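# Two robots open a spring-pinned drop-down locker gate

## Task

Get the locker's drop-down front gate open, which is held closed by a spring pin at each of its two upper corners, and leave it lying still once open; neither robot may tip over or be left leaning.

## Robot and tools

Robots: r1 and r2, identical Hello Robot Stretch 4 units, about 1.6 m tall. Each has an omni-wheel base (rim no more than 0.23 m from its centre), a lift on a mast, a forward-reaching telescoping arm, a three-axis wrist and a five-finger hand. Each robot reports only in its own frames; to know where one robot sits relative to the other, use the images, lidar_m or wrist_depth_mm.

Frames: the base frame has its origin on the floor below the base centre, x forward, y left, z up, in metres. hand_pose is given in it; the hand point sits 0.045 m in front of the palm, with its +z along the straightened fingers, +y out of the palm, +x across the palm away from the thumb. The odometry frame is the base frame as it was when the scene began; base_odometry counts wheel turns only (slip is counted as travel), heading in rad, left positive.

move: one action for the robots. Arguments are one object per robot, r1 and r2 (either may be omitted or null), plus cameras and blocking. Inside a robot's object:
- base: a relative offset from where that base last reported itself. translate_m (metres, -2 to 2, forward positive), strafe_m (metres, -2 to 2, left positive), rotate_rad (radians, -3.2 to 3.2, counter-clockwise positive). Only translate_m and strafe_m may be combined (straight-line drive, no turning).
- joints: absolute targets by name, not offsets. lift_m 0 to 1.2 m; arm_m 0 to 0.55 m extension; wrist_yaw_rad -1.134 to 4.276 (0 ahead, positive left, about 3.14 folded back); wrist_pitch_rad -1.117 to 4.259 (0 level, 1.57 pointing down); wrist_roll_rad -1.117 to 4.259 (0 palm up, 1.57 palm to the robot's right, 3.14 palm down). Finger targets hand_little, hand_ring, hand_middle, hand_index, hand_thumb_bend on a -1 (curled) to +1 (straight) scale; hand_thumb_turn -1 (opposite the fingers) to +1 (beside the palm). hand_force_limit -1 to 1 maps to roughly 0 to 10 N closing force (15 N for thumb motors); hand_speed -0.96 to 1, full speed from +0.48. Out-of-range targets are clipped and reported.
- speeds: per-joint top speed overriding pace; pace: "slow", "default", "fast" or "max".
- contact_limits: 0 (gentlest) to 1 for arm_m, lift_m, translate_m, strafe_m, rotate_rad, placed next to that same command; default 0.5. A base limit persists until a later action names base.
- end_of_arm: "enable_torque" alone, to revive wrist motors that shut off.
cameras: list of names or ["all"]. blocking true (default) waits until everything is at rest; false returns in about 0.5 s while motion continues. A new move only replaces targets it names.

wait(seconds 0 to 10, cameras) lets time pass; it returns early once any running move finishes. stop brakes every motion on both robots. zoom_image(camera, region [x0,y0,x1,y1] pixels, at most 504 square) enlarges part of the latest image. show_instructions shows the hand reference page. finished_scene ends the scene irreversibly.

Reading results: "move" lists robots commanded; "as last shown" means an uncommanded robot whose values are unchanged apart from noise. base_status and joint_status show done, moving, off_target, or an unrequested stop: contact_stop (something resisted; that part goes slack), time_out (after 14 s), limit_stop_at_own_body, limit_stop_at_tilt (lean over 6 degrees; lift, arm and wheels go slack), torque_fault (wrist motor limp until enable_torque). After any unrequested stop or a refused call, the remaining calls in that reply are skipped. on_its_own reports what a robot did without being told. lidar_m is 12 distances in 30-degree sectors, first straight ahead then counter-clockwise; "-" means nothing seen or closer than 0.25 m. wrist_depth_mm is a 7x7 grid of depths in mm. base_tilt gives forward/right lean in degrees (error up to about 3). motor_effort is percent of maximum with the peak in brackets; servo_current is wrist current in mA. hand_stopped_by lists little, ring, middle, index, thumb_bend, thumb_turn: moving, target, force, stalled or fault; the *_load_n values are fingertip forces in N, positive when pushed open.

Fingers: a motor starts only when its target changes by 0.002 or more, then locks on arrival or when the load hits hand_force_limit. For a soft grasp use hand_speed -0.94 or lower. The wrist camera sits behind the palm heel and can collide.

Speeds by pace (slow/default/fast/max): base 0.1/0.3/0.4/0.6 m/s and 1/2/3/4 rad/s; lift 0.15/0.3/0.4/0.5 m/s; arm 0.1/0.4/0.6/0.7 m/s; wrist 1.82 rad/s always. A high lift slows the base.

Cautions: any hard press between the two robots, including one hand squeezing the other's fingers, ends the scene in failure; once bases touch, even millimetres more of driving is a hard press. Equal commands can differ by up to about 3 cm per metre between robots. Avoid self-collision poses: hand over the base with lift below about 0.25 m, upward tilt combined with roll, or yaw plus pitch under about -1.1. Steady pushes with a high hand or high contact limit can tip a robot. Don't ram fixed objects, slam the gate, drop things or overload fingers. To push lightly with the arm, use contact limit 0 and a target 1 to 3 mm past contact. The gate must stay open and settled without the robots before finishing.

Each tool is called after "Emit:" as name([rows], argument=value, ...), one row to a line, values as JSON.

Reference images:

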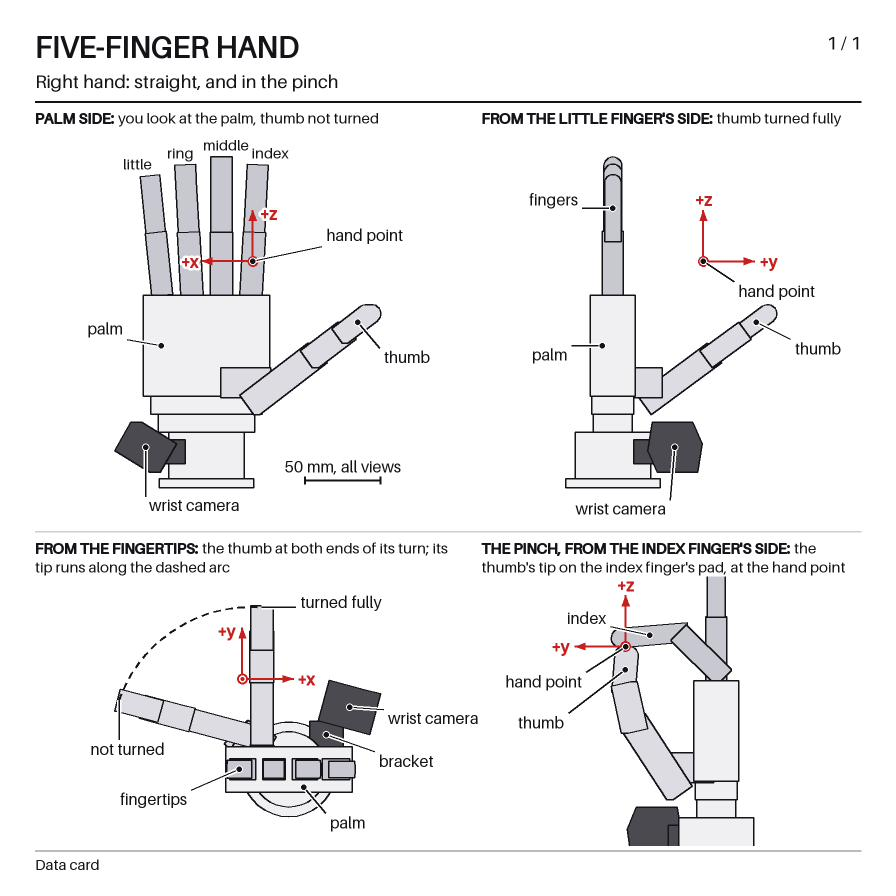

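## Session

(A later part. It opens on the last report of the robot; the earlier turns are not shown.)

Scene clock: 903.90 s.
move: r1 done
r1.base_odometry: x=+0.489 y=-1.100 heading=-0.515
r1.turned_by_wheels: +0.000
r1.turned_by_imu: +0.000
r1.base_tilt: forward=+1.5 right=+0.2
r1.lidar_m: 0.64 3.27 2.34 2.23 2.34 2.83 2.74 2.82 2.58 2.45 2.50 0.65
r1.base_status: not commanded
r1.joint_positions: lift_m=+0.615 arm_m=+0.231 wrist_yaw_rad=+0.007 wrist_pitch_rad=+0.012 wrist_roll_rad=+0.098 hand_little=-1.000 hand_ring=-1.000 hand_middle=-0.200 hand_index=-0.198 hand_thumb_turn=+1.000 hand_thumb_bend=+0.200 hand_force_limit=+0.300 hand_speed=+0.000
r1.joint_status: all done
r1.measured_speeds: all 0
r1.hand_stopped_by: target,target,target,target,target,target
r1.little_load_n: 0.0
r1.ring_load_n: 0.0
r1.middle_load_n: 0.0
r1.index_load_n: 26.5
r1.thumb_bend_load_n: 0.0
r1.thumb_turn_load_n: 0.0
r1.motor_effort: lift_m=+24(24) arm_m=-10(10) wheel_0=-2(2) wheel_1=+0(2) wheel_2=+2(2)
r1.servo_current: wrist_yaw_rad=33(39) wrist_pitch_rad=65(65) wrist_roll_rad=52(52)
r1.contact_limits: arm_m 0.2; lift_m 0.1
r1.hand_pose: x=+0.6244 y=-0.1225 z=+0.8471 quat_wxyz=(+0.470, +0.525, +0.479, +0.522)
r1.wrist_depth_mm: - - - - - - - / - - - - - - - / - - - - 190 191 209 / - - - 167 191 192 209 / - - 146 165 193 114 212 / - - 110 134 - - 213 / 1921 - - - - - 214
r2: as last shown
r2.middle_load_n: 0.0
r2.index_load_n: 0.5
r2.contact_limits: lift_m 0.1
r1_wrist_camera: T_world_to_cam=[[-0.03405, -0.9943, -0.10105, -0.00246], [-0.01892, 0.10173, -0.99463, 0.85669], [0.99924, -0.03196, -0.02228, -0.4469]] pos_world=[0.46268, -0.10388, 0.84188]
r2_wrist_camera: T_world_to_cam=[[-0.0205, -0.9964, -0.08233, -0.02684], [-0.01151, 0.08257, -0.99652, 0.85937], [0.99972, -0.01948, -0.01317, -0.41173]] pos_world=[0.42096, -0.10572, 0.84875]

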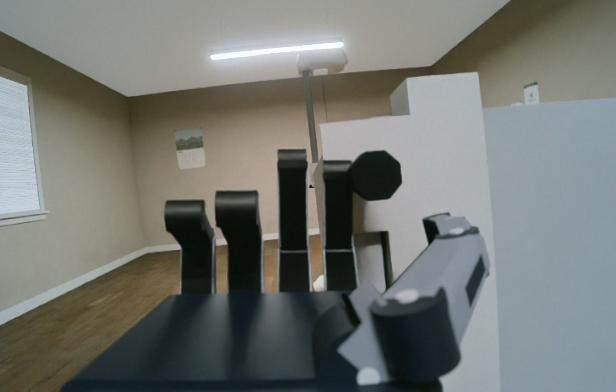

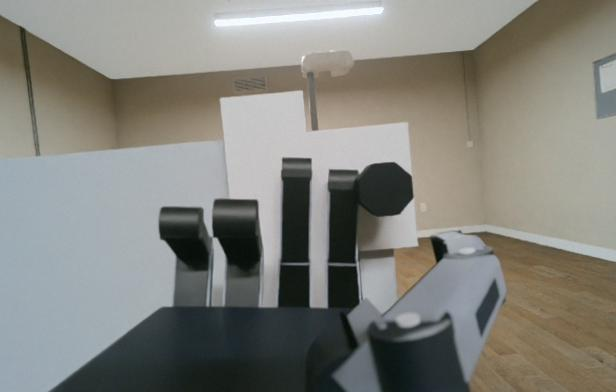

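Emit:
move(r1={"joints":{"arm_m":0.242},"speeds":{"arm_m":0.05},"contact_limits":{"arm_m":0.0}}, cameras=[])

Emit:
move(r1={"joints":{"lift_m":0.627},"speeds":{"lift_m":0.03},"contact_limits":{"lift_m":0.1}}, r2={"joints":{"lift_m":0.63},"speeds":{"lift_m":0.03},"contact_limits":{"lift_m":0.1}}, cameras=[])

Emit:
move(r1={"joints":{"arm_m":0.232},"speeds":{"arm_m":0.03},"contact_limits":{"arm_m":0.2}}, r2={"joints":{"arm_m":0.182},"speeds":{"arm_m":0.03},"contact_limits":{"arm_m":0.2}}, cameras=["r1_wrist_camera","r2_wrist_camera"])

Emit:
zoom_image(camera="r1_wrist_camera", region=[260, 60, 420, 220])

Emit:
zoom_image(camera="r2_wrist_camera", region=[260, 60, 420, 220])

Scene clock: 932.77 s.
move: r1 done
r1.base_odometry: x=+0.489 y=-1.100 heading=-0.515
r1.turned_by_wheels: +0.000
r1.turned_by_imu: -0.001
r1.base_tilt: forward=+1.5 right=+0.1
r1.lidar_m: 0.62 3.29 2.33 2.23 2.35 2.87 2.73 2.82 2.58 2.43 2.55 0.66
r1.base_status: not commanded
r1.joint_positions: lift_m=+0.615 arm_m=+0.242 wrist_yaw_rad=+0.007 wrist_pitch_rad=+0.012 wrist_roll_rad=+0.098 hand_little=-1.000 hand_ring=-1.000 hand_middle=-0.200 hand_index=-0.200 hand_thumb_turn=+1.000 hand_thumb_bend=+0.200 hand_force_limit=+0.300 hand_speed=+0.000
r1.joint_status: all done
r1.measured_speeds: all 0
r1.hand_stopped_by: target,target,target,target,target,target
r1.little_load_n: 0.0
r1.ring_load_n: 0.0
r1.middle_load_n: 0.0
r1.index_load_n: 0.0
r1.thumb_bend_load_n: 0.0
r1.thumb_turn_load_n: 0.0
r1.motor_effort: lift_m=+24(24) arm_m=+4(9) wheel_0=-2(2) wheel_1=+0(1) wheel_2=+2(2)
r1.servo_current: wrist_yaw_rad=39(39) wrist_pitch_rad=65(91) wrist_roll_rad=52(52)
r1.contact_limits: arm_m 0; lift_m 0.1
r1.hand_pose: x=+0.6358 y=-0.1225 z=+0.8471 quat_wxyz=(+0.470, +0.525, +0.479, +0.522)
r1.wrist_depth_mm: - - - - - - - / - - - - - 180 - / - - - - 181 181 199 / - - - 165 182 183 201 / - - 146 166 183 114 203 / - - 110 134 - - 204 / 1921 - - - - - -
r2: as last shown
r2.index_load_n: 0.0
r2.thumb_turn_load_n: 0.0
r2.contact_limits: lift_m 0.1

Scene clock: 933.57 s.
move: r1 done; r2 done
r1.base_odometry: x=+0.489 y=-1.100 heading=-0.515
r1.turned_by_wheels: +0.000
r1.turned_by_imu: +0.000
r1.base_tilt: forward=+1.4 right=+0.1
r1.lidar_m: 0.64 3.25 2.34 2.22 2.32 2.83 2.72 2.83 2.58 2.44 2.56 0.67
r1.base_status: not commanded
r1.joint_positions: lift_m=+0.627 arm_m=+0.242 wrist_yaw_rad=+0.007 wrist_pitch_rad=+0.012 wrist_roll_rad=+0.098 hand_little=-1.000 hand_ring=-1.000 hand_middle=-0.200 hand_index=-0.200 hand_thumb_turn=+1.000 hand_thumb_bend=+0.200 hand_force_limit=+0.300 hand_speed=+0.000
r1.joint_status: all done
r1.measured_speeds: all 0
r1.hand_stopped_by: target,target,target,target,target,target
r1.little_load_n: 0.0
r1.ring_load_n: 0.0
r1.middle_load_n: 0.0
r1.index_load_n: 0.0
r1.thumb_bend_load_n: 0.0
r1.thumb_turn_load_n: 0.0
r1.motor_effort: lift_m=+24(27) arm_m=+4(5) wheel_0=-2(2) wheel_1=+0(1) wheel_2=+1(2)
r1.servo_current: wrist_yaw_rad=39(39) wrist_pitch_rad=59(78) wrist_roll_rad=52(52)
r1.contact_limits: arm_m 0; lift_m 0.1
r1.hand_pose: x=+0.6358 y=-0.1225 z=+0.8591 quat_wxyz=(+0.470, +0.525, +0.479, +0.522)
r1.wrist_depth_mm: - - - - - - - / - - - - - - - / - - - - 182 181 200 / - - - 165 181 182 201 / - - 146 166 183 114 202 / - - 110 134 - - 204 / - - - - - - -
r2.base_odometry: x=-1.412 y=+0.294 heading=-2.649
r2.turned_by_wheels: +0.000
r2.turned_by_imu: +0.000
r2.base_tilt: forward=-0.4 right=-0.9
r2.lidar_m: 0.58 0.65 2.22 2.11 2.19 2.91 3.43 3.49 2.75 2.63 2.74 3.65
r2.base_status: not commanded
r2.joint_positions: lift_m=+0.630 arm_m=+0.192 wrist_yaw_rad=+0.002 wrist_pitch_rad=+0.009 wrist_roll_rad=+0.098 hand_little=-1.000 hand_ring=-1.000 hand_middle=-0.200 hand_index=-0.200 hand_thumb_turn=+1.000 hand_thumb_bend=+0.200 hand_force_limit=+0.300 hand_speed=+0.000
r2.joint_status: all done
r2.measured_speeds: all 0
r2.hand_stopped_by: target,target,target,target,target,target
r2.little_load_n: 0.0
r2.ring_load_n: 0.0
r2.middle_load_n: 0.0
r2.index_load_n: 0.0
r2.thumb_bend_load_n: 0.0
r2.thumb_turn_load_n: 0.0
r2.motor_effort: lift_m=+23(26) arm_m=+5(5) wheel_0=-1(1) wheel_1=+1(1) wheel_2=+0(1)
r2.servo_current: wrist_yaw_rad=46(46) wrist_pitch_rad=52(52) wrist_roll_rad=46(46)
r2.contact_limits: lift_m 0.1
r2.hand_pose: x=+0.5850 y=-0.1235 z=+0.8629 quat_wxyz=(+0.472, +0.526, +0.478, +0.522)
r2.wrist_depth_mm: - - - - - - - / - - - - - - - / - - - 181 - - - / - - 182 165 164 - - / - - 145 165 182 130 - / - - 137 139 - - - / - - - - - - 1618

Scene clock: 934.27 s.
move: r1 done; r2 done
r1.base_odometry: x=+0.489 y=-1.100 heading=-0.515
r1.turned_by_wheels: +0.000
r1.turned_by_imu: +0.000
r1.base_tilt: forward=+1.4 right=+0.1
r1.lidar_m: 0.63 3.29 2.37 2.24 2.33 2.84 2.73 2.85 2.59 2.44 2.53 0.65
r1.base_status: not commanded
r1.joint_positions: lift_m=+0.627 arm_m=+0.232 wrist_yaw_rad=+0.007 wrist_pitch_rad=+0.012 wrist_roll_rad=+0.098 hand_little=-1.000 hand_ring=-1.000 hand_middle=-0.200 hand_index=-0.199 hand_thumb_turn=+1.000 hand_thumb_bend=+0.200 hand_force_limit=+0.300 hand_speed=+0.000
r1.joint_status: all done
r1.measured_speeds: all 0
r1.hand_stopped_by: target,target,target,target,target,target
r1.little_load_n: 0.0
r1.ring_load_n: 0.0
r1.middle_load_n: 0.0
r1.index_load_n: 16.5
r1.thumb_bend_load_n: 0.0
r1.thumb_turn_load_n: 0.0
r1.motor_effort: lift_m=+24(24) arm_m=-9(10) wheel_0=-2(2) wheel_1=+0(1) wheel_2=+2(2)
r1.servo_current: wrist_yaw_rad=39(46) wrist_pitch_rad=72(78) wrist_roll_rad=59(59)
r1.contact_limits: arm_m 0.2; lift_m 0.1
r1.hand_pose: x=+0.6263 y=-0.1225 z=+0.8591 quat_wxyz=(+0.470, +0.525, +0.479, +0.522)
r1.wrist_depth_mm: - - - - - - - / - - - - - - - / - - - - 190 189 207 / - - - 167 190 191 208 / - - 146 165 191 114 209 / - - 110 135 - - 212 / 1983 - - - - - -
r2.base_odometry: x=-1.412 y=+0.294 heading=-2.649
r2.turned_by_wheels: +0.000
r2.turned_by_imu: -0.001
r2.base_tilt: forward=-0.4 right=-0.9
r2.lidar_m: 0.59 0.65 2.23 2.11 2.18 2.95 3.42 3.47 2.75 2.61 2.73 3.66
r2.base_status: not commanded
r2.joint_positions: lift_m=+0.630 arm_m=+0.182 wrist_yaw_rad=+0.002 wrist_pitch_rad=+0.009 wrist_roll_rad=+0.098 hand_little=-1.000 hand_ring=-1.000 hand_middle=-0.200 hand_index=-0.199 hand_thumb_turn=+1.000 hand_thumb_bend=+0.200 hand_force_limit=+0.300 hand_speed=+0.000
r2.joint_status: all done
r2.measured_speeds: all 0
r2.hand_stopped_by: target,target,target,target,target,target
r2.little_load_n: 0.0
r2.ring_load_n: 0.0
r2.middle_load_n: 0.0
r2.index_load_n: 8.5
r2.thumb_bend_load_n: 0.0
r2.thumb_turn_load_n: 0.0
r2.motor_effort: lift_m=+23(23) arm_m=-8(9) wheel_0=-3(4) wheel_1=+0(1) wheel_2=+2(2)
r2.servo_current: wrist_yaw_rad=46(46) wrist_pitch_rad=65(65) wrist_roll_rad=26(46)
r2.contact_limits: arm_m 0.2; lift_m 0.1
r2.hand_pose: x=+0.5756 y=-0.1235 z=+0.8629 quat_wxyz=(+0.472, +0.526, +0.478, +0.522)
r2.wrist_depth_mm: - - - - - - - / - - - - - - - / - - - 189 - - - / - - 189 166 159 - - / - - 145 166 167 130 - / - - 137 139 - - - / - - - - - - 1576
r1_wrist_camera: T_world_to_cam=[[-0.03404, -0.9943, -0.10105, -0.00118], [-0.01882, 0.10173, -0.99463, 0.86861], [0.99924, -0.03196, -0.02218, -0.44861]] pos_world=[0.46458, -0.10388, 0.85389]
r2_wrist_camera: T_world_to_cam=[[-0.02049, -0.99636, -0.08272, -0.02571], [-0.01151, 0.08297, -0.99649, 0.87113], [0.99972, -0.01947, -0.01317, -0.40217]] pos_world=[0.41156, -0.10572, 0.86065]

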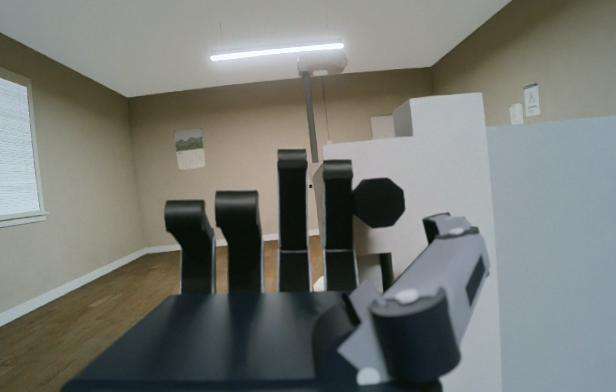

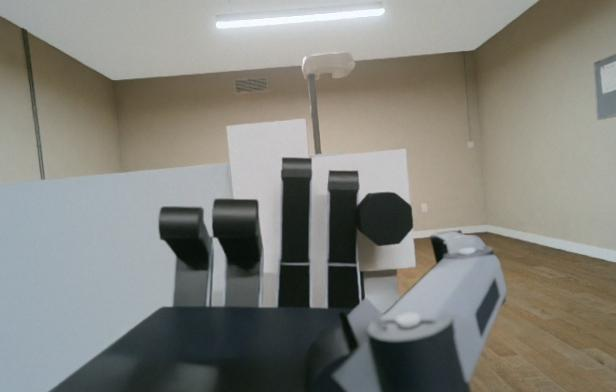

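Scaled by 3.150.

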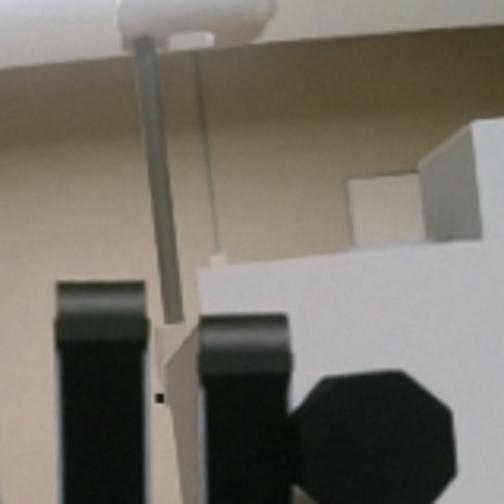

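Scaled by 3.150.

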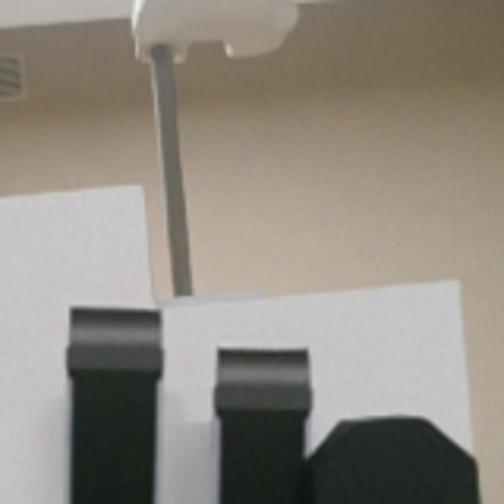

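Emit:
move(r1={"joints":{"arm_m":0.227},"speeds":{"arm_m":0.03},"contact_limits":{"arm_m":0.3}}, r2={"joints":{"arm_m":0.177},"speeds":{"arm_m":0.03},"contact_limits":{"arm_m":0.3}}, cameras=["r1_wrist_camera","r2_wrist_camera","r1_head_camera"])

Scene clock: 939.57 s.
move: r1 done; r2 done
r1.base_odometry: x=+0.489 y=-1.100 heading=-0.515
r1.turned_by_wheels: +0.000
r1.turned_by_imu: +0.000
r1.base_tilt: forward=+1.4 right=+0.2
r1.lidar_m: 0.64 3.26 2.33 2.24 2.34 2.85 2.73 2.82 2.59 2.44 2.54 0.67
r1.base_status: not commanded
r1.joint_positions: lift_m=+0.627 arm_m=+0.227 wrist_yaw_rad=+0.007 wrist_pitch_rad=+0.012 wrist_roll_rad=+0.098 hand_little=-1.000 hand_ring=-1.000 hand_middle=-0.200 hand_index=-0.200 hand_thumb_turn=+1.000 hand_thumb_bend=+0.200 hand_force_limit=+0.300 hand_speed=+0.000
r1.joint_status: all done
r1.measured_speeds: all 0
r1.hand_stopped_by: target,target,target,target,target,target
r1.little_load_n: 0.0
r1.ring_load_n: 0.0
r1.middle_load_n: 0.0
r1.index_load_n: 0.0
r1.thumb_bend_load_n: 0.0
r1.thumb_turn_load_n: 0.0
r1.motor_effort: lift_m=+24(24) arm_m=-4(12) wheel_0=+1(2) wheel_1=+0(1) wheel_2=+0(2)
r1.servo_current: wrist_yaw_rad=39(46) wrist_pitch_rad=46(85) wrist_roll_rad=39(52)
r1.contact_limits: arm_m 0.3; lift_m 0.1
r1.hand_pose: x=+0.6210 y=-0.1224 z=+0.8591 quat_wxyz=(+0.470, +0.525, +0.479, +0.523)
r1.wrist_depth_mm: - - - - - - - / - - - - - - - / - - - - 196 195 214 / - - - 165 196 197 215 / - - 146 165 198 114 216 / - - 110 134 - - 218 / 1921 - - - - - 218
r2.base_odometry: x=-1.412 y=+0.294 heading=-2.648
r2.turned_by_wheels: +0.000
r2.turned_by_imu: +0.001
r2.base_tilt: forward=-0.4 right=-1.0
r2.lidar_m: 0.60 0.64 2.24 2.11 2.17 2.94 3.43 3.49 2.72 2.63 2.74 3.66
r2.base_status: not commanded
r2.joint_positions: lift_m=+0.630 arm_m=+0.177 wrist_yaw_rad=+0.002 wrist_pitch_rad=+0.009 wrist_roll_rad=+0.098 hand_little=-1.000 hand_ring=-1.000 hand_middle=-0.200 hand_index=-0.200 hand_thumb_turn=+1.000 hand_thumb_bend=+0.200 hand_force_limit=+0.300 hand_speed=+0.000
r2.joint_status: all done
r2.measured_speeds: all 0
r2.hand_stopped_by: target,target,target,target,target,target
r2.little_load_n: 0.0
r2.ring_load_n: 0.0
r2.middle_load_n: 0.0
r2.index_load_n: 0.0
r2.thumb_bend_load_n: 0.0
r2.thumb_turn_load_n: 0.0
r2.motor_effort: lift_m=+23(23) arm_m=-5(10) wheel_0=+1(3) wheel_1=+0(1) wheel_2=+1(3)
r2.servo_current: wrist_yaw_rad=33(52) wrist_pitch_rad=46(52) wrist_roll_rad=52(52)
r2.contact_limits: arm_m 0.3; lift_m 0.1
r2.hand_pose: x=+0.5703 y=-0.1235 z=+0.8629 quat_wxyz=(+0.472, +0.526, +0.478, +0.522)
r2.wrist_depth_mm: - - - - - - - / - - - - - - - / - - - 195 - - - / - - 121 164 166 - - / - - 145 166 195 130 - / - - 137 139 - - - / - - - - - - 1576
pictures: r1_head_camera, r1_wrist_camera, r2_wrist_camera
r1_wrist_camera: T_world_to_cam=[[-0.03382, -0.9943, -0.10106, -0.00136], [-0.01864, 0.10173, -0.99464, 0.86843], [0.99925, -0.03175, -0.02198, -0.44347]] pos_world=[0.45928, -0.10378, 0.85389]
r2_wrist_camera: T_world_to_cam=[[-0.02049, -0.99636, -0.08273, -0.02581], [-0.01141, 0.08297, -0.99649, 0.87113], [0.99972, -0.01947, -0.01307, -0.39686]] pos_world=[0.40616, -0.10572, 0.86075]

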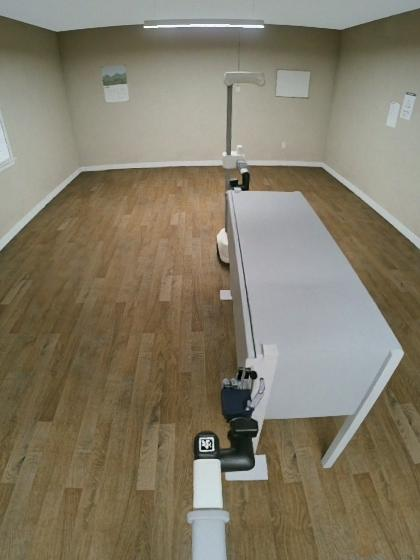

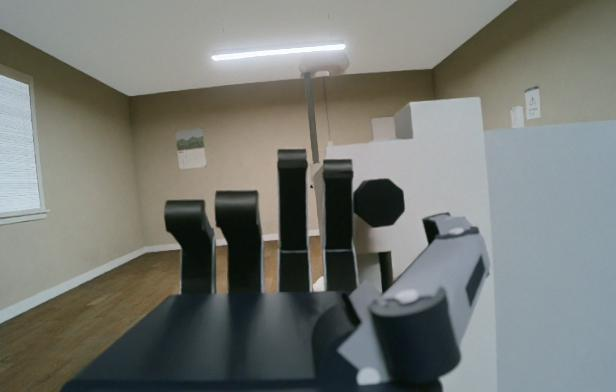

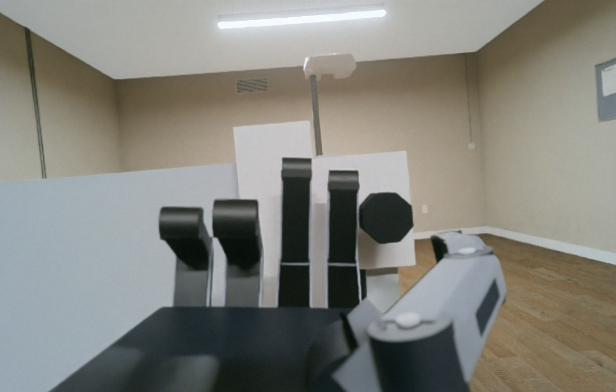

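Emit:
zoom_image(camera="r1_wrist_camera", region=[300, 120, 440, 260])

Emit:
zoom_image(camera="r2_wrist_camera", region=[300, 120, 440, 260])

Emit:
zoom_image(camera="r1_head_camera", region=[200, 320, 300, 440])

Scaled by 3.600.

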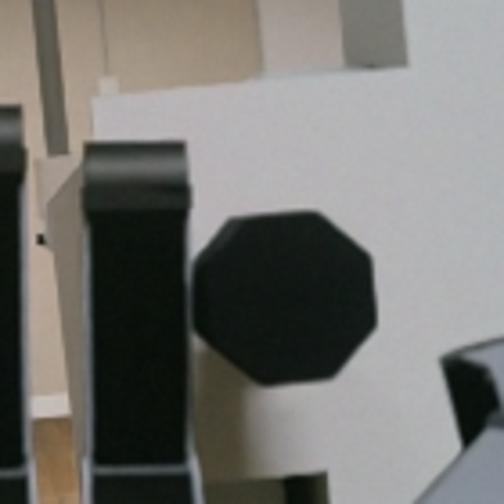

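Scaled by 3.600.

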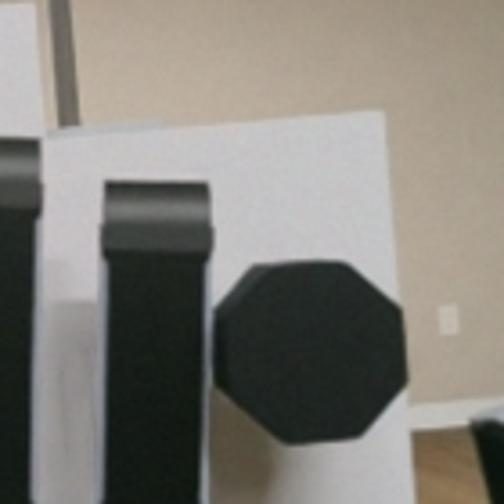

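Scaled by 4.200 from the camera's image (finer frame: 1200x1600).

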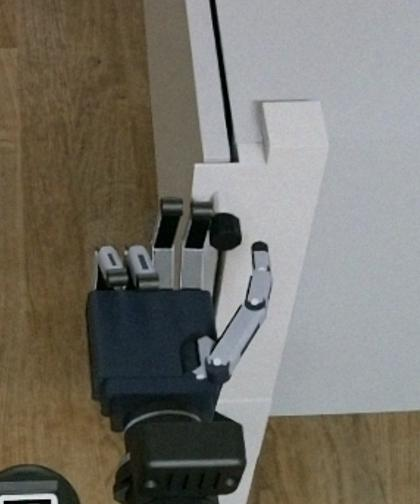

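Emit:
move(r1={"joints":{"arm_m":0.242,"lift_m":0.618},"speeds":{"arm_m":0.05},"contact_limits":{"arm_m":0.0}}, r2={"joints":{"arm_m":0.192,"lift_m":0.621},"speeds":{"arm_m":0.05},"contact_limits":{"arm_m":0.0}}, cameras=["r1_wrist_camera","r2_wrist_camera"])

Emit:
zoom_image(camera="r1_wrist_camera", region=[300, 100, 440, 240])

Emit:
zoom_image(camera="r2_wrist_camera", region=[300, 120, 440, 260])

Scene clock: 967.37 s.
move: r1 done; r2 done
r1.base_odometry: x=+0.489 y=-1.100 heading=-0.515
r1.turned_by_wheels: +0.000
r1.turned_by_imu: -0.001
r1.base_tilt: forward=+1.5 right=+0.2
r1.lidar_m: 0.64 3.29 2.33 2.24 2.32 2.87 2.74 2.84 2.60 2.43 2.50 0.66
r1.base_status: not commanded
r1.joint_positions: lift_m=+0.618 arm_m=+0.242 wrist_yaw_rad=+0.007 wrist_pitch_rad=+0.011 wrist_roll_rad=+0.098 hand_little=-1.000 hand_ring=-1.000 hand_middle=-0.200 hand_index=-0.200 hand_thumb_turn=+1.000 hand_thumb_bend=+0.200 hand_force_limit=+0.300 hand_speed=+0.000
r1.joint_status: all done
r1.measured_speeds: all 0
r1.hand_stopped_by: target,target,target,target,target,target
r1.little_load_n: 0.0
r1.ring_load_n: 0.0
r1.middle_load_n: 0.0
r1.index_load_n: 0.0
r1.thumb_bend_load_n: 0.0
r1.thumb_turn_load_n: 0.0
r1.motor_effort: lift_m=+16(22) arm_m=+4(7) wheel_0=+2(2) wheel_1=-1(1) wheel_2=+0(1)
r1.servo_current: wrist_yaw_rad=39(46) wrist_pitch_rad=59(78) wrist_roll_rad=46(52)
r1.contact_limits: arm_m 0
r1.hand_pose: x=+0.6358 y=-0.1224 z=+0.8510 quat_wxyz=(+0.470, +0.525, +0.479, +0.523)
r1.wrist_depth_mm: - - - - - - - / - - - - - - - / - - - - 181 182 200 / - - - 165 151 182 201 / - - 146 166 183 114 202 / - - 111 134 - - 204 / 1983 - - - - - -
r2.base_odometry: x=-1.412 y=+0.294 heading=-2.649
r2.turned_by_wheels: +0.000
r2.turned_by_imu: -0.002
r2.base_tilt: forward=-0.4 right=-0.9
r2.lidar_m: 0.61 0.65 2.20 2.12 2.19 2.91 3.42 3.48 2.73 2.64 2.74 3.65
r2.base_status: not commanded
r2.joint_positions: lift_m=+0.621 arm_m=+0.192 wrist_yaw_rad=+0.002 wrist_pitch_rad=+0.008 wrist_roll_rad=+0.098 hand_little=-1.000 hand_ring=-1.000 hand_middle=-0.200 hand_index=-0.200 hand_thumb_turn=+1.000 hand_thumb_bend=+0.200 hand_force_limit=+0.300 hand_speed=+0.000
r2.joint_status: all done
r2.measured_speeds: all 0
r2.hand_stopped_by: target,target,target,target,target,target
r2.little_load_n: 0.0
r2.ring_load_n: 0.0
r2.middle_load_n: 0.0
r2.index_load_n: 0.0
r2.thumb_bend_load_n: 0.0
r2.thumb_turn_load_n: 0.0
r2.motor_effort: lift_m=+17(21) arm_m=+5(7) wheel_0=-1(1) wheel_1=+0(1) wheel_2=+1(1)
r2.servo_current: wrist_yaw_rad=39(46) wrist_pitch_rad=33(46) wrist_roll_rad=46(52)
r2.contact_limits: arm_m 0
r2.hand_pose: x=+0.5850 y=-0.1235 z=+0.8545 quat_wxyz=(+0.472, +0.526, +0.477, +0.522)
r2.wrist_depth_mm: - - - - - - - / - - - - - - - / - - 182 181 - - - / - - 181 164 141 - - / - - 145 166 181 130 - / - - 137 139 - - - / - - - - - - 1618
r1_wrist_camera: T_world_to_cam=[[-0.03376, -0.9943, -0.10109, -0.00169], [-0.01804, 0.10173, -0.99465, 0.86027], [0.99927, -0.03176, -0.02138, -0.45896]] pos_world=[0.47409, -0.10378, 0.84569]
r2_wrist_camera: T_world_to_cam=[[-0.02044, -0.99636, -0.08274, -0.02622], [-0.01081, 0.08297, -0.99649, 0.86258], [0.99973, -0.01947, -0.01247, -0.41228]] pos_world=[0.42096, -0.10572, 0.85225]

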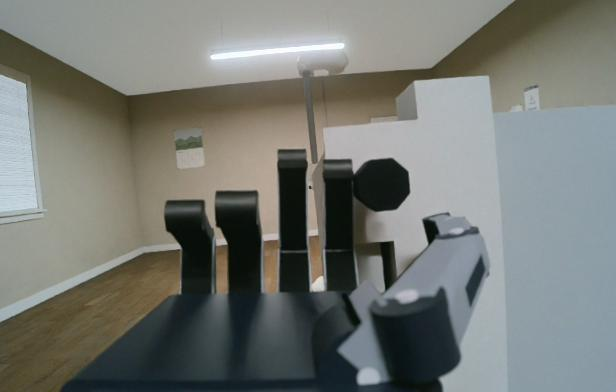

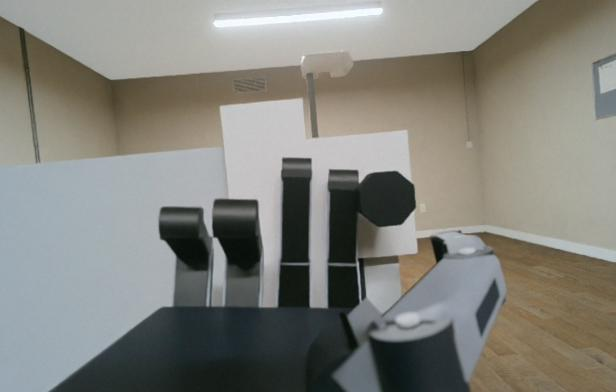

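Scaled by 3.600.

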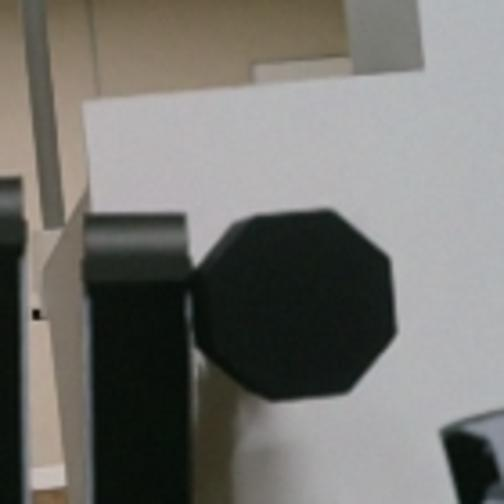

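Scaled by 3.600.

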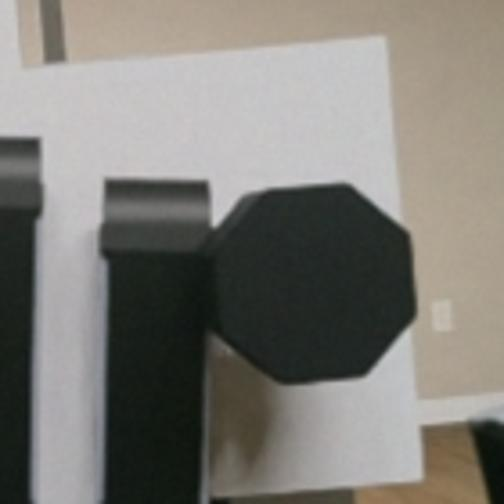

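Emit:
move(r1={"base":{"strafe_m":-0.0028},"pace":"slow","contact_limits":{"strafe_m":0.3}}, r2={"base":{"strafe_m":-0.0028},"pace":"slow","contact_limits":{"strafe_m":0.3}}, cameras=["r1_wrist_camera","r2_wrist_camera"])

Emit:
zoom_image(camera="r1_wrist_camera", region=[300, 100, 440, 240])

Emit:
zoom_image(camera="r2_wrist_camera", region=[300, 120, 440, 260])

Scene clock: 977.90 s.
move: r1 done; r2 done
r1.base_odometry: x=+0.487 y=-1.102 heading=-0.515
r1.turned_by_wheels: +0.000
r1.turned_by_imu: -0.001
r1.base_tilt: forward=+1.5 right=+0.2
r1.lidar_m: 0.63 3.27 2.34 2.24 2.32 2.85 2.71 2.84 2.58 2.39 2.53 0.67
r1.base_status: done
r1.joint_positions: lift_m=+0.618 arm_m=+0.242 wrist_yaw_rad=+0.007 wrist_pitch_rad=+0.011 wrist_roll_rad=+0.098 hand_little=-1.000 hand_ring=-1.000 hand_middle=-0.200 hand_index=-0.200 hand_thumb_turn=+1.000 hand_thumb_bend=+0.200 hand_force_limit=+0.300 hand_speed=+0.000
r1.joint_status: not commanded
r1.measured_speeds: all 0
r1.hand_stopped_by: target,target,target,target,target,target
r1.little_load_n: 0.0
r1.ring_load_n: 0.0
r1.middle_load_n: 0.0
r1.index_load_n: 0.0
r1.thumb_bend_load_n: 0.0
r1.thumb_turn_load_n: 0.0
r1.motor_effort: lift_m=+16(16) arm_m=+4(4) wheel_0=+1(6) wheel_1=+0(5) wheel_2=+0(2)
r1.servo_current: wrist_yaw_rad=33(39) wrist_pitch_rad=65(65) wrist_roll_rad=52(52)
r1.contact_limits: arm_m 0; strafe_m 0.3
r1.hand_pose: x=+0.6358 y=-0.1224 z=+0.8510 quat_wxyz=(+0.470, +0.525, +0.479, +0.523)
r1.wrist_depth_mm: - - - - - - - / - - - - - - - / - - - - 181 181 200 / - - - 165 182 182 200 / - - 146 166 183 114 202 / - - 110 134 - - 204 / 1983 - - - - - -
r2.base_odometry: x=-1.413 y=+0.296 heading=-2.649
r2.turned_by_wheels: +0.000
r2.turned_by_imu: +0.001
r2.base_tilt: forward=-0.4 right=-0.9
r2.lidar_m: 0.59 0.65 2.22 2.12 2.19 2.94 3.42 3.47 2.73 2.61 2.74 3.66
r2.base_status: done
r2.joint_positions: lift_m=+0.621 arm_m=+0.192 wrist_yaw_rad=+0.002 wrist_pitch_rad=+0.008 wrist_roll_rad=+0.098 hand_little=-1.000 hand_ring=-1.000 hand_middle=-0.200 hand_index=-0.200 hand_thumb_turn=+1.000 hand_thumb_bend=+0.200 hand_force_limit=+0.300 hand_speed=+0.000
r2.joint_status: not commanded
r2.measured_speeds: all 0
r2.hand_stopped_by: target,target,target,target,target,target
r2.little_load_n: 0.0
r2.ring_load_n: -0.5
r2.middle_load_n: 0.0
r2.index_load_n: 0.0
r2.thumb_bend_load_n: 0.0
r2.thumb_turn_load_n: 0.0
r2.motor_effort: lift_m=+17(17) arm_m=+5(5) wheel_0=+0(5) wheel_1=+1(5) wheel_2=+1(2)
r2.servo_current: wrist_yaw_rad=39(46) wrist_pitch_rad=46(59) wrist_roll_rad=52(52)
r2.contact_limits: arm_m 0; strafe_m 0.3
r2.hand_pose: x=+0.5850 y=-0.1235 z=+0.8545 quat_wxyz=(+0.472, +0.526, +0.477, +0.522)
r2.wrist_depth_mm: - - - - - - - / - - - - - - - / - - 181 180 - - - / - - 182 164 141 - - / - - 145 166 181 130 - / - - 137 139 - - - / - - - - - - 1618
r1_wrist_camera: T_world_to_cam=[[-0.03376, -0.9943, -0.10109, -0.00169], [-0.01804, 0.10173, -0.99465, 0.86027], [0.99927, -0.03176, -0.02138, -0.45896]] pos_world=[0.47409, -0.10378, 0.84569]
r2_wrist_camera: T_world_to_cam=[[-0.02044, -0.99636, -0.08274, -0.02622], [-0.01081, 0.08297, -0.99649, 0.86258], [0.99973, -0.01947, -0.01247, -0.41228]] pos_world=[0.42096, -0.10572, 0.85225]

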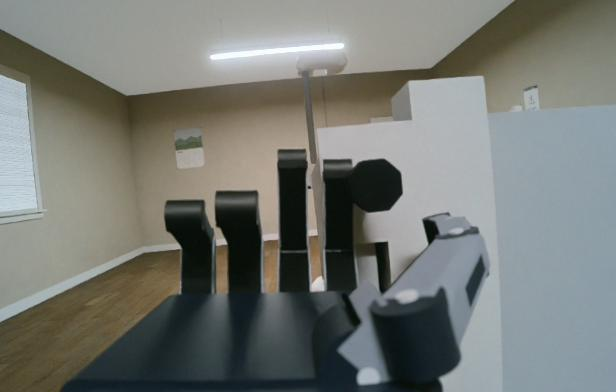

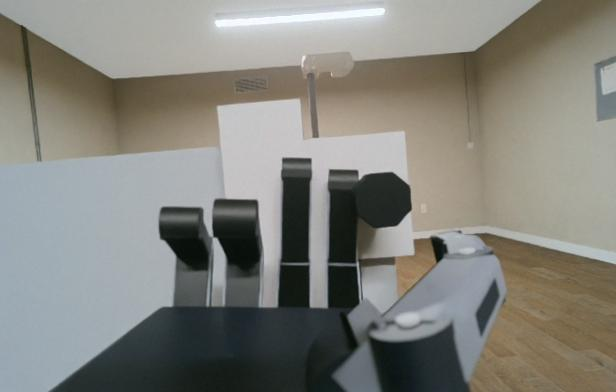

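Scaled by 3.600.

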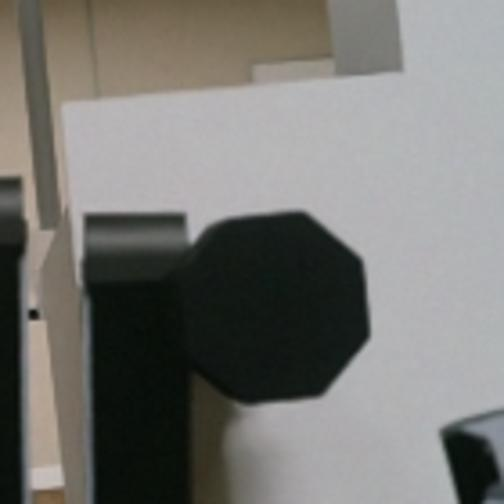

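Scaled by 3.600.

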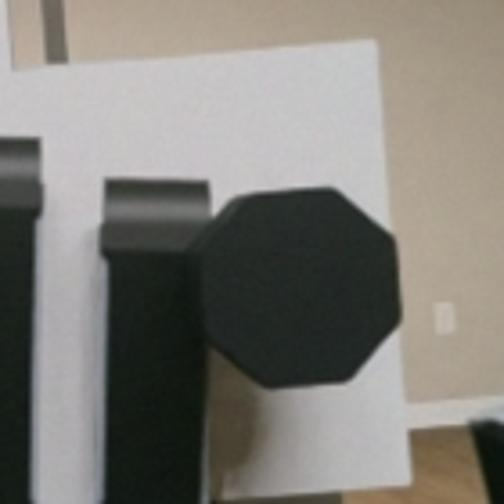

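Emit:
move(r2={"base":{"strafe_m":-0.0015},"pace":"slow","contact_limits":{"strafe_m":0.3}}, cameras=[])

Emit:
move(r1={"joints":{"arm_m":0.232},"speeds":{"arm_m":0.03},"contact_limits":{"arm_m":0.3}}, r2={"joints":{"arm_m":0.182},"speeds":{"arm_m":0.03},"contact_limits":{"arm_m":0.3}}, cameras=["r1_wrist_camera","r2_wrist_camera"])

Emit:
zoom_image(camera="r1_wrist_camera", region=[300, 100, 440, 240])

Emit:
zoom_image(camera="r2_wrist_camera", region=[300, 120, 440, 260])

Scene clock: 987.67 s.
move: r2 done
r1: as last shown
r1.motor_effort: lift_m=+16(16) arm_m=+4(5) wheel_0=+1(1) wheel_1=+0(1) wheel_2=+0(0)
r1.contact_limits: arm_m 0; strafe_m 0.3
r2.base_odometry: x=-1.414 y=+0.298 heading=-2.648
r2.turned_by_wheels: +0.000
r2.turned_by_imu: +0.001
r2.base_tilt: forward=-0.4 right=-0.9
r2.lidar_m: 0.59 0.66 2.21 2.12 2.20 2.95 3.42 3.48 2.73 2.62 2.71 3.67
r2.base_status: done
r2.joint_positions: lift_m=+0.621 arm_m=+0.192 wrist_yaw_rad=+0.002 wrist_pitch_rad=+0.008 wrist_roll_rad=+0.098 hand_little=-1.000 hand_ring=-1.000 hand_middle=-0.200 hand_index=-0.200 hand_thumb_turn=+1.000 hand_thumb_bend=+0.200 hand_force_limit=+0.300 hand_speed=+0.000
r2.joint_status: not commanded
r2.measured_speeds: all 0
r2.hand_stopped_by: target,target,target,target,target,target
r2.little_load_n: 0.0
r2.ring_load_n: 0.0
r2.middle_load_n: 0.0
r2.index_load_n: 0.0
r2.thumb_bend_load_n: 0.0
r2.thumb_turn_load_n: 0.5
r2.motor_effort: lift_m=+17(17) arm_m=+5(5) wheel_0=+1(5) wheel_1=+1(5) wheel_2=+1(1)
r2.servo_current: wrist_yaw_rad=39(46) wrist_pitch_rad=33(46) wrist_roll_rad=39(52)
r2.contact_limits: arm_m 0; strafe_m 0.3
r2.hand_pose: x=+0.5850 y=-0.1235 z=+0.8545 quat_wxyz=(+0.472, +0.526, +0.477, +0.522)
r2.wrist_depth_mm: - - - - - - - / - - - - - - - / - - 181 180 - - - / - - 181 164 140 - - / - - 145 165 180 130 - / - - 137 139 - - - / - - - - - - 1618

Scene clock: 988.37 s.
move: r1 done; r2 done
r1.base_odometry: x=+0.487 y=-1.102 heading=-0.515
r1.turned_by_wheels: +0.000
r1.turned_by_imu: +0.000
r1.base_tilt: forward=+1.4 right=+0.1
r1.lidar_m: 0.65 3.28 2.34 2.25 2.34 2.83 2.73 2.86 2.57 2.42 2.50 0.67
r1.base_status: not commanded
r1.joint_positions: lift_m=+0.618 arm_m=+0.232 wrist_yaw_rad=+0.007 wrist_pitch_rad=+0.011 wrist_roll_rad=+0.098 hand_little=-1.000 hand_ring=-1.000 hand_middle=-0.200 hand_index=-0.199 hand_thumb_turn=+1.000 hand_thumb_bend=+0.200 hand_force_limit=+0.300 hand_speed=+0.000
r1.joint_status: all done
r1.measured_speeds: all 0
r1.hand_stopped_by: target,target,target,target,target,target
r1.little_load_n: 0.0
r1.ring_load_n: 0.0
r1.middle_load_n: 0.0
r1.index_load_n: 17.0
r1.thumb_bend_load_n: 0.0
r1.thumb_turn_load_n: 0.0
r1.motor_effort: lift_m=+16(16) arm_m=-8(9) wheel_0=+0(1) wheel_1=-1(1) wheel_2=+2(2)
r1.servo_current: wrist_yaw_rad=39(46) wrist_pitch_rad=46(65) wrist_roll_rad=46(52)
r1.contact_limits: arm_m 0.3; strafe_m 0.3
r1.hand_pose: x=+0.6263 y=-0.1224 z=+0.8510 quat_wxyz=(+0.470, +0.525, +0.479, +0.523)
r1.wrist_depth_mm: - - - - - - - / - - - - - - - / - - - - 190 206 207 / - - - 166 190 191 208 / - - 146 165 191 114 210 / - - 110 134 - - 211 / 1983 - - - - - -
r2.base_odometry: x=-1.414 y=+0.298 heading=-2.648
r2.turned_by_wheels: +0.000
r2.turned_by_imu: -0.001
r2.base_tilt: forward=-0.4 right=-0.9
r2.lidar_m: 0.60 0.62 2.24 2.10 2.16 2.92 3.42 3.49 2.74 2.63 2.73 3.64
r2.base_status: not commanded
r2.joint_positions: lift_m=+0.621 arm_m=+0.182 wrist_yaw_rad=+0.002 wrist_pitch_rad=+0.008 wrist_roll_rad=+0.098 hand_little=-1.000 hand_ring=-1.000 hand_middle=-0.200 hand_index=-0.199 hand_thumb_turn=+1.000 hand_thumb_bend=+0.200 hand_force_limit=+0.300 hand_speed=+0.000
r2.joint_status: all done
r2.measured_speeds: all 0
r2.hand_stopped_by: target,target,target,target,target,target
r2.little_load_n: 0.0
r2.ring_load_n: 0.0
r2.middle_load_n: 0.0
r2.index_load_n: 7.0
r2.thumb_bend_load_n: 0.0
r2.thumb_turn_load_n: 0.0
r2.motor_effort: lift_m=+17(17) arm_m=-7(7) wheel_0=+1(1) wheel_1=+0(1) wheel_2=+3(3)
r2.servo_current: wrist_yaw_rad=46(46) wrist_pitch_rad=52(52) wrist_roll_rad=46(59)
r2.contact_limits: arm_m 0.3; strafe_m 0.3
r2.hand_pose: x=+0.5754 y=-0.1235 z=+0.8545 quat_wxyz=(+0.472, +0.526, +0.477, +0.522)
r2.wrist_depth_mm: - - - - - - - / - - - - - - - / - - 190 189 - - - / - - 190 165 149 - - / - - 145 166 189 130 - / - - 137 139 - - - / - - - - - - 1661
r1_wrist_camera: T_world_to_cam=[[-0.03376, -0.9943, -0.10109, -0.00202], [-0.01804, 0.10173, -0.99465, 0.8601], [0.99927, -0.03176, -0.02138, -0.44937]] pos_world=[0.46449, -0.10378, 0.84569]
r2_wrist_camera: T_world_to_cam=[[-0.02044, -0.99636, -0.08274, -0.02642], [-0.01081, 0.08297, -0.99649, 0.86248], [0.99973, -0.01947, -0.01247, -0.40269]] pos_world=[0.41136, -0.10572, 0.85225]

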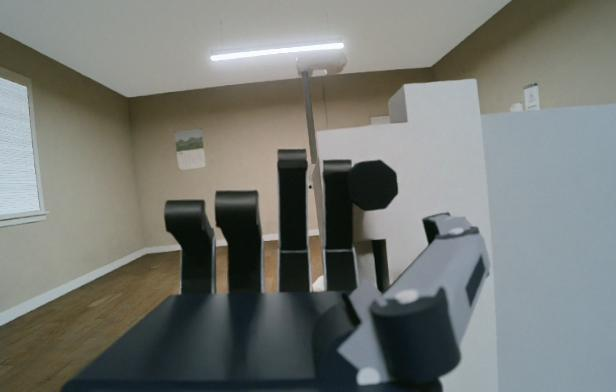

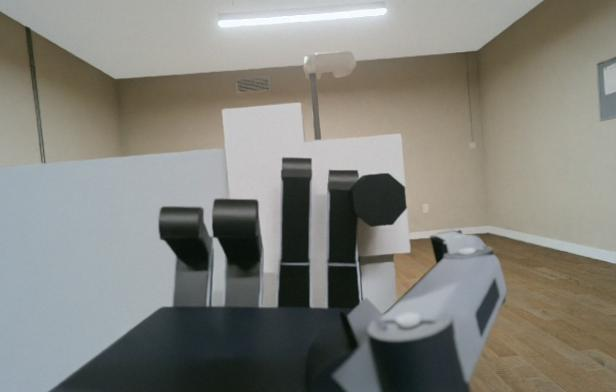

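Scaled by 3.600.

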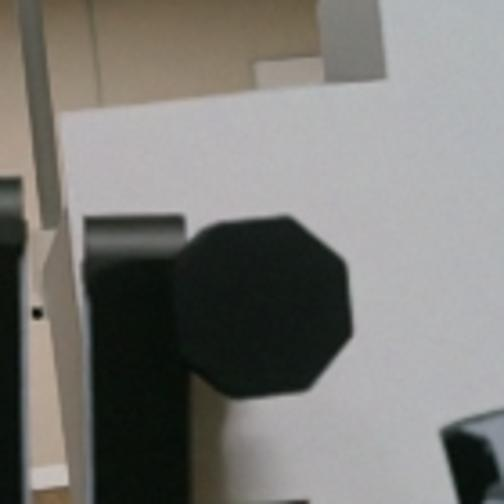

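Scaled by 3.600.

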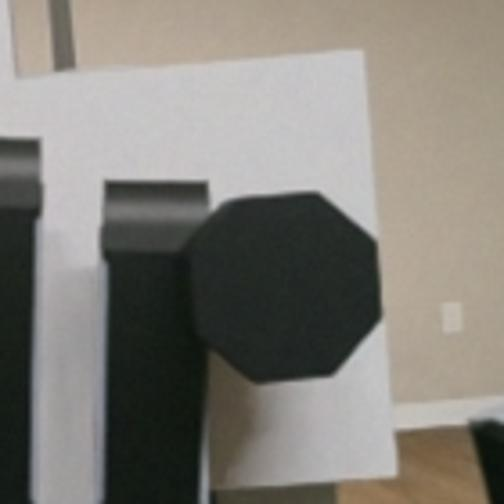

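Emit:
move(r1={"joints":{"arm_m":0.228},"speeds":{"arm_m":0.02},"contact_limits":{"arm_m":0.4}}, r2={"joints":{"arm_m":0.176},"speeds":{"arm_m":0.02},"contact_limits":{"arm_m":0.4}}, cameras=["r1_wrist_camera","r2_wrist_camera"])

Emit:
zoom_image(camera="r1_wrist_camera", region=[300, 100, 440, 240])

Emit:
zoom_image(camera="r2_wrist_camera", region=[300, 120, 440, 260])

Scene clock: 994.07 s.
move: r1 done; r2 done
r1.base_odometry: x=+0.488 y=-1.103 heading=-0.515
r1.turned_by_wheels: +0.000
r1.turned_by_imu: -0.001
r1.base_tilt: forward=+1.5 right=+0.1
r1.lidar_m: 0.65 3.25 2.38 2.25 2.32 2.85 2.74 2.84 2.57 2.40 2.55 0.67
r1.base_status: not commanded
r1.joint_positions: lift_m=+0.618 arm_m=+0.229 wrist_yaw_rad=+0.009 wrist_pitch_rad=+0.011 wrist_roll_rad=+0.099 hand_little=-1.000 hand_ring=-1.000 hand_middle=-0.200 hand_index=-0.192 hand_thumb_turn=+1.000 hand_thumb_bend=+0.200 hand_force_limit=+0.300 hand_speed=+0.000
r1.joint_status: all done
r1.measured_speeds: all 0
r1.hand_stopped_by: target,target,target,target,target,target
r1.little_load_n: 0.0
r1.ring_load_n: 0.0
r1.middle_load_n: 0.0
r1.index_load_n: 35.0
r1.thumb_bend_load_n: 0.0
r1.thumb_turn_load_n: 0.0
r1.motor_effort: lift_m=+15(16) arm_m=-12(13) wheel_0=-4(4) wheel_1=-2(2) wheel_2=+5(5)
r1.servo_current: wrist_yaw_rad=39(46) wrist_pitch_rad=65(85) wrist_roll_rad=52(59)
r1.contact_limits: arm_m 0.4; strafe_m 0.3
r1.hand_pose: x=+0.6228 y=-0.1221 z=+0.8510 quat_wxyz=(+0.470, +0.525, +0.480, +0.523)
r1.wrist_depth_mm: - - - - - - - / - - - - - - - / - - - - 191 208 209 / - - - 167 193 193 211 / - - 146 165 195 114 212 / - - 110 134 - - 214 / 1921 - - - - - 215
r2.base_odometry: x=-1.414 y=+0.297 heading=-2.648
r2.turned_by_wheels: +0.000
r2.turned_by_imu: -0.001
r2.base_tilt: forward=-0.3 right=-0.9
r2.lidar_m: 0.59 0.67 2.22 2.12 2.19 2.94 3.44 3.48 2.71 2.64 2.72 3.65
r2.base_status: not commanded
r2.joint_positions: lift_m=+0.621 arm_m=+0.177 wrist_yaw_rad=+0.004 wrist_pitch_rad=+0.008 wrist_roll_rad=+0.098 hand_little=-1.000 hand_ring=-1.000 hand_middle=-0.200 hand_index=-0.190 hand_thumb_turn=+1.000 hand_thumb_bend=+0.200 hand_force_limit=+0.300 hand_speed=+0.000
r2.joint_status: all done
r2.measured_speeds: all 0
r2.hand_stopped_by: target,target,target,target,target,target
r2.little_load_n: 0.0
r2.ring_load_n: 0.0
r2.middle_load_n: 0.0
r2.index_load_n: 23.0
r2.thumb_bend_load_n: 0.0
r2.thumb_turn_load_n: 0.0
r2.motor_effort: lift_m=+17(17) arm_m=-13(14) wheel_0=-5(5) wheel_1=-3(3) wheel_2=+8(9)
r2.servo_current: wrist_yaw_rad=39(46) wrist_pitch_rad=39(52) wrist_roll_rad=52(65)
r2.contact_limits: arm_m 0.4; strafe_m 0.3
r2.hand_pose: x=+0.5703 y=-0.1231 z=+0.8545 quat_wxyz=(+0.472, +0.525, +0.478, +0.523)
r2.wrist_depth_mm: - - - - - - - / - - - - - - - / - - - 192 - - - / - - 121 167 151 - - / - - 145 167 193 130 - / - - 137 139 - - - / - - - - - - 1618
r1_wrist_camera: T_world_to_cam=[[-0.03217, -0.99434, -0.10122, -0.00275], [-0.0182, 0.10184, -0.99463, 0.86011], [0.99932, -0.03016, -0.02138, -0.44573]] pos_world=[0.46099, -0.10377, 0.84569]
r2_wrist_camera: T_world_to_cam=[[-0.01834, -0.99638, -0.08302, -0.02704], [-0.01098, 0.08323, -0.99647, 0.86249], [0.99977, -0.01736, -0.01247, -0.39728]] pos_world=[0.40616, -0.10563, 0.85225]

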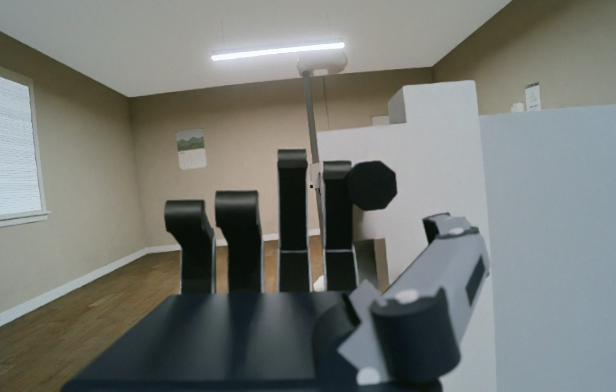

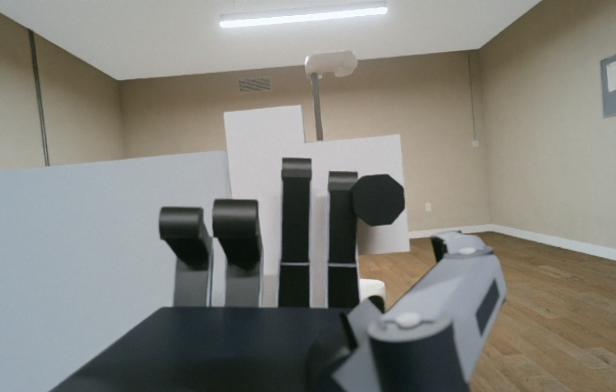

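Scaled by 3.600.

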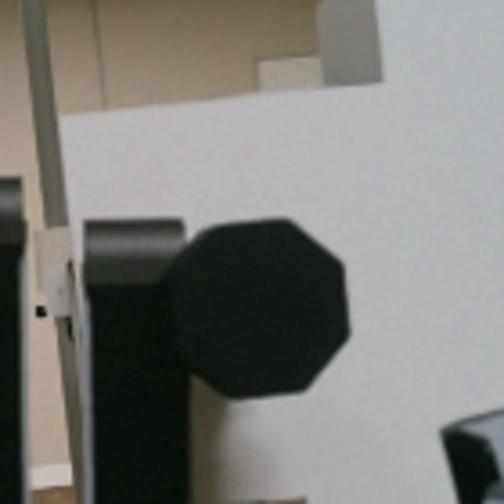

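Scaled by 3.600.

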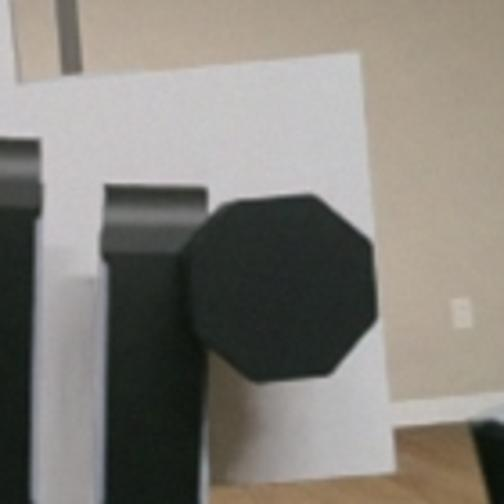

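Emit:
wait(seconds=1, cameras=["r1_head_camera","r2_head_camera","r1_head_left_camera"])

Scene clock: 999.57 s.
r1.base_odometry: x=+0.488 y=-1.103 heading=-0.515
r1.turned_by_wheels: +0.000
r1.turned_by_imu: -0.001
r1.base_tilt: forward=+1.5 right=+0.1
r1.lidar_m: 0.64 3.25 2.37 2.24 2.34 2.85 2.74 2.82 2.59 2.44 2.49 0.66
r1.base_status: not commanded
r1.joint_positions: lift_m=+0.618 arm_m=+0.229 wrist_yaw_rad=+0.009 wrist_pitch_rad=+0.011 wrist_roll_rad=+0.099 hand_little=-1.000 hand_ring=-1.000 hand_middle=-0.200 hand_index=-0.192 hand_thumb_turn=+1.000 hand_thumb_bend=+0.200 hand_force_limit=+0.300 hand_speed=+0.000
r1.joint_status: all done
r1.measured_speeds: all 0
r1.hand_stopped_by: target,target,target,target,target,target
r1.little_load_n: 0.0
r1.ring_load_n: 0.0
r1.middle_load_n: 0.0
r1.index_load_n: 35.0
r1.thumb_bend_load_n: 0.0
r1.thumb_turn_load_n: 0.0
r1.motor_effort: lift_m=+15(16) arm_m=-12(13) wheel_0=-4(4) wheel_1=-2(2) wheel_2=+5(5)
r1.servo_current: wrist_yaw_rad=46(46) wrist_pitch_rad=33(85) wrist_roll_rad=46(59)
r1.contact_limits: arm_m 0.4; strafe_m 0.3
r1.hand_pose: x=+0.6228 y=-0.1221 z=+0.8510 quat_wxyz=(+0.470, +0.525, +0.480, +0.523)
r1.wrist_depth_mm: - - - - - - - / - - - - - - - / - - - - 191 209 209 / - - - 167 191 193 211 / - - 146 166 194 114 211 / - - 110 134 - - 213 / 1983 - - - - - 215
r2.base_odometry: x=-1.414 y=+0.297 heading=-2.648
r2.turned_by_wheels: +0.000
r2.turned_by_imu: +0.000
r2.base_tilt: forward=-0.4 right=-0.9
r2.lidar_m: 0.61 0.64 2.22 2.13 2.19 2.93 3.43 3.49 2.73 2.63 2.72 3.67
r2.base_status: not commanded
r2.joint_positions: lift_m=+0.621 arm_m=+0.177 wrist_yaw_rad=+0.004 wrist_pitch_rad=+0.008 wrist_roll_rad=+0.098 hand_little=-1.000 hand_ring=-1.000 hand_middle=-0.200 hand_index=-0.190 hand_thumb_turn=+1.000 hand_thumb_bend=+0.200 hand_force_limit=+0.300 hand_speed=+0.000
r2.joint_status: all done
r2.measured_speeds: all 0
r2.hand_stopped_by: target,target,target,target,target,target
r2.little_load_n: 0.0
r2.ring_load_n: 0.0
r2.middle_load_n: 0.0
r2.index_load_n: 23.0
r2.thumb_bend_load_n: 0.0
r2.thumb_turn_load_n: 0.0
r2.motor_effort: lift_m=+17(17) arm_m=-13(14) wheel_0=-5(5) wheel_1=-2(3) wheel_2=+9(9)
r2.servo_current: wrist_yaw_rad=46(46) wrist_pitch_rad=33(52) wrist_roll_rad=39(65)
r2.contact_limits: arm_m 0.4; strafe_m 0.3
r2.hand_pose: x=+0.5703 y=-0.1231 z=+0.8545 quat_wxyz=(+0.472, +0.525, +0.478, +0.523)
r2.wrist_depth_mm: - - - - - - - / - - - - - - - / - - - 192 - - - / - - 121 167 151 - - / - - 145 166 192 130 - / - - 137 139 - - - / - - - - - - 1576
wait: 1.00 s; at rest from the start
pictures: r1_head_camera, r1_head_left_camera, r2_head_camera

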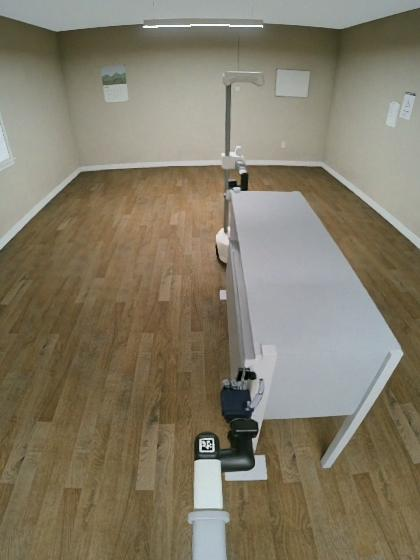

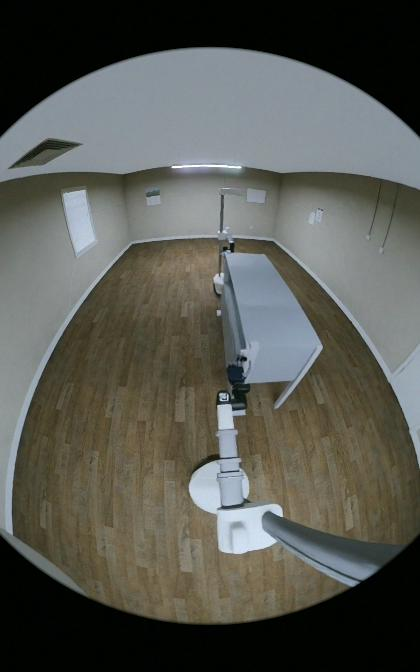

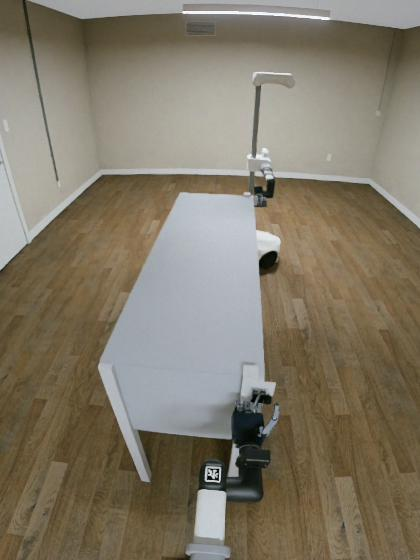

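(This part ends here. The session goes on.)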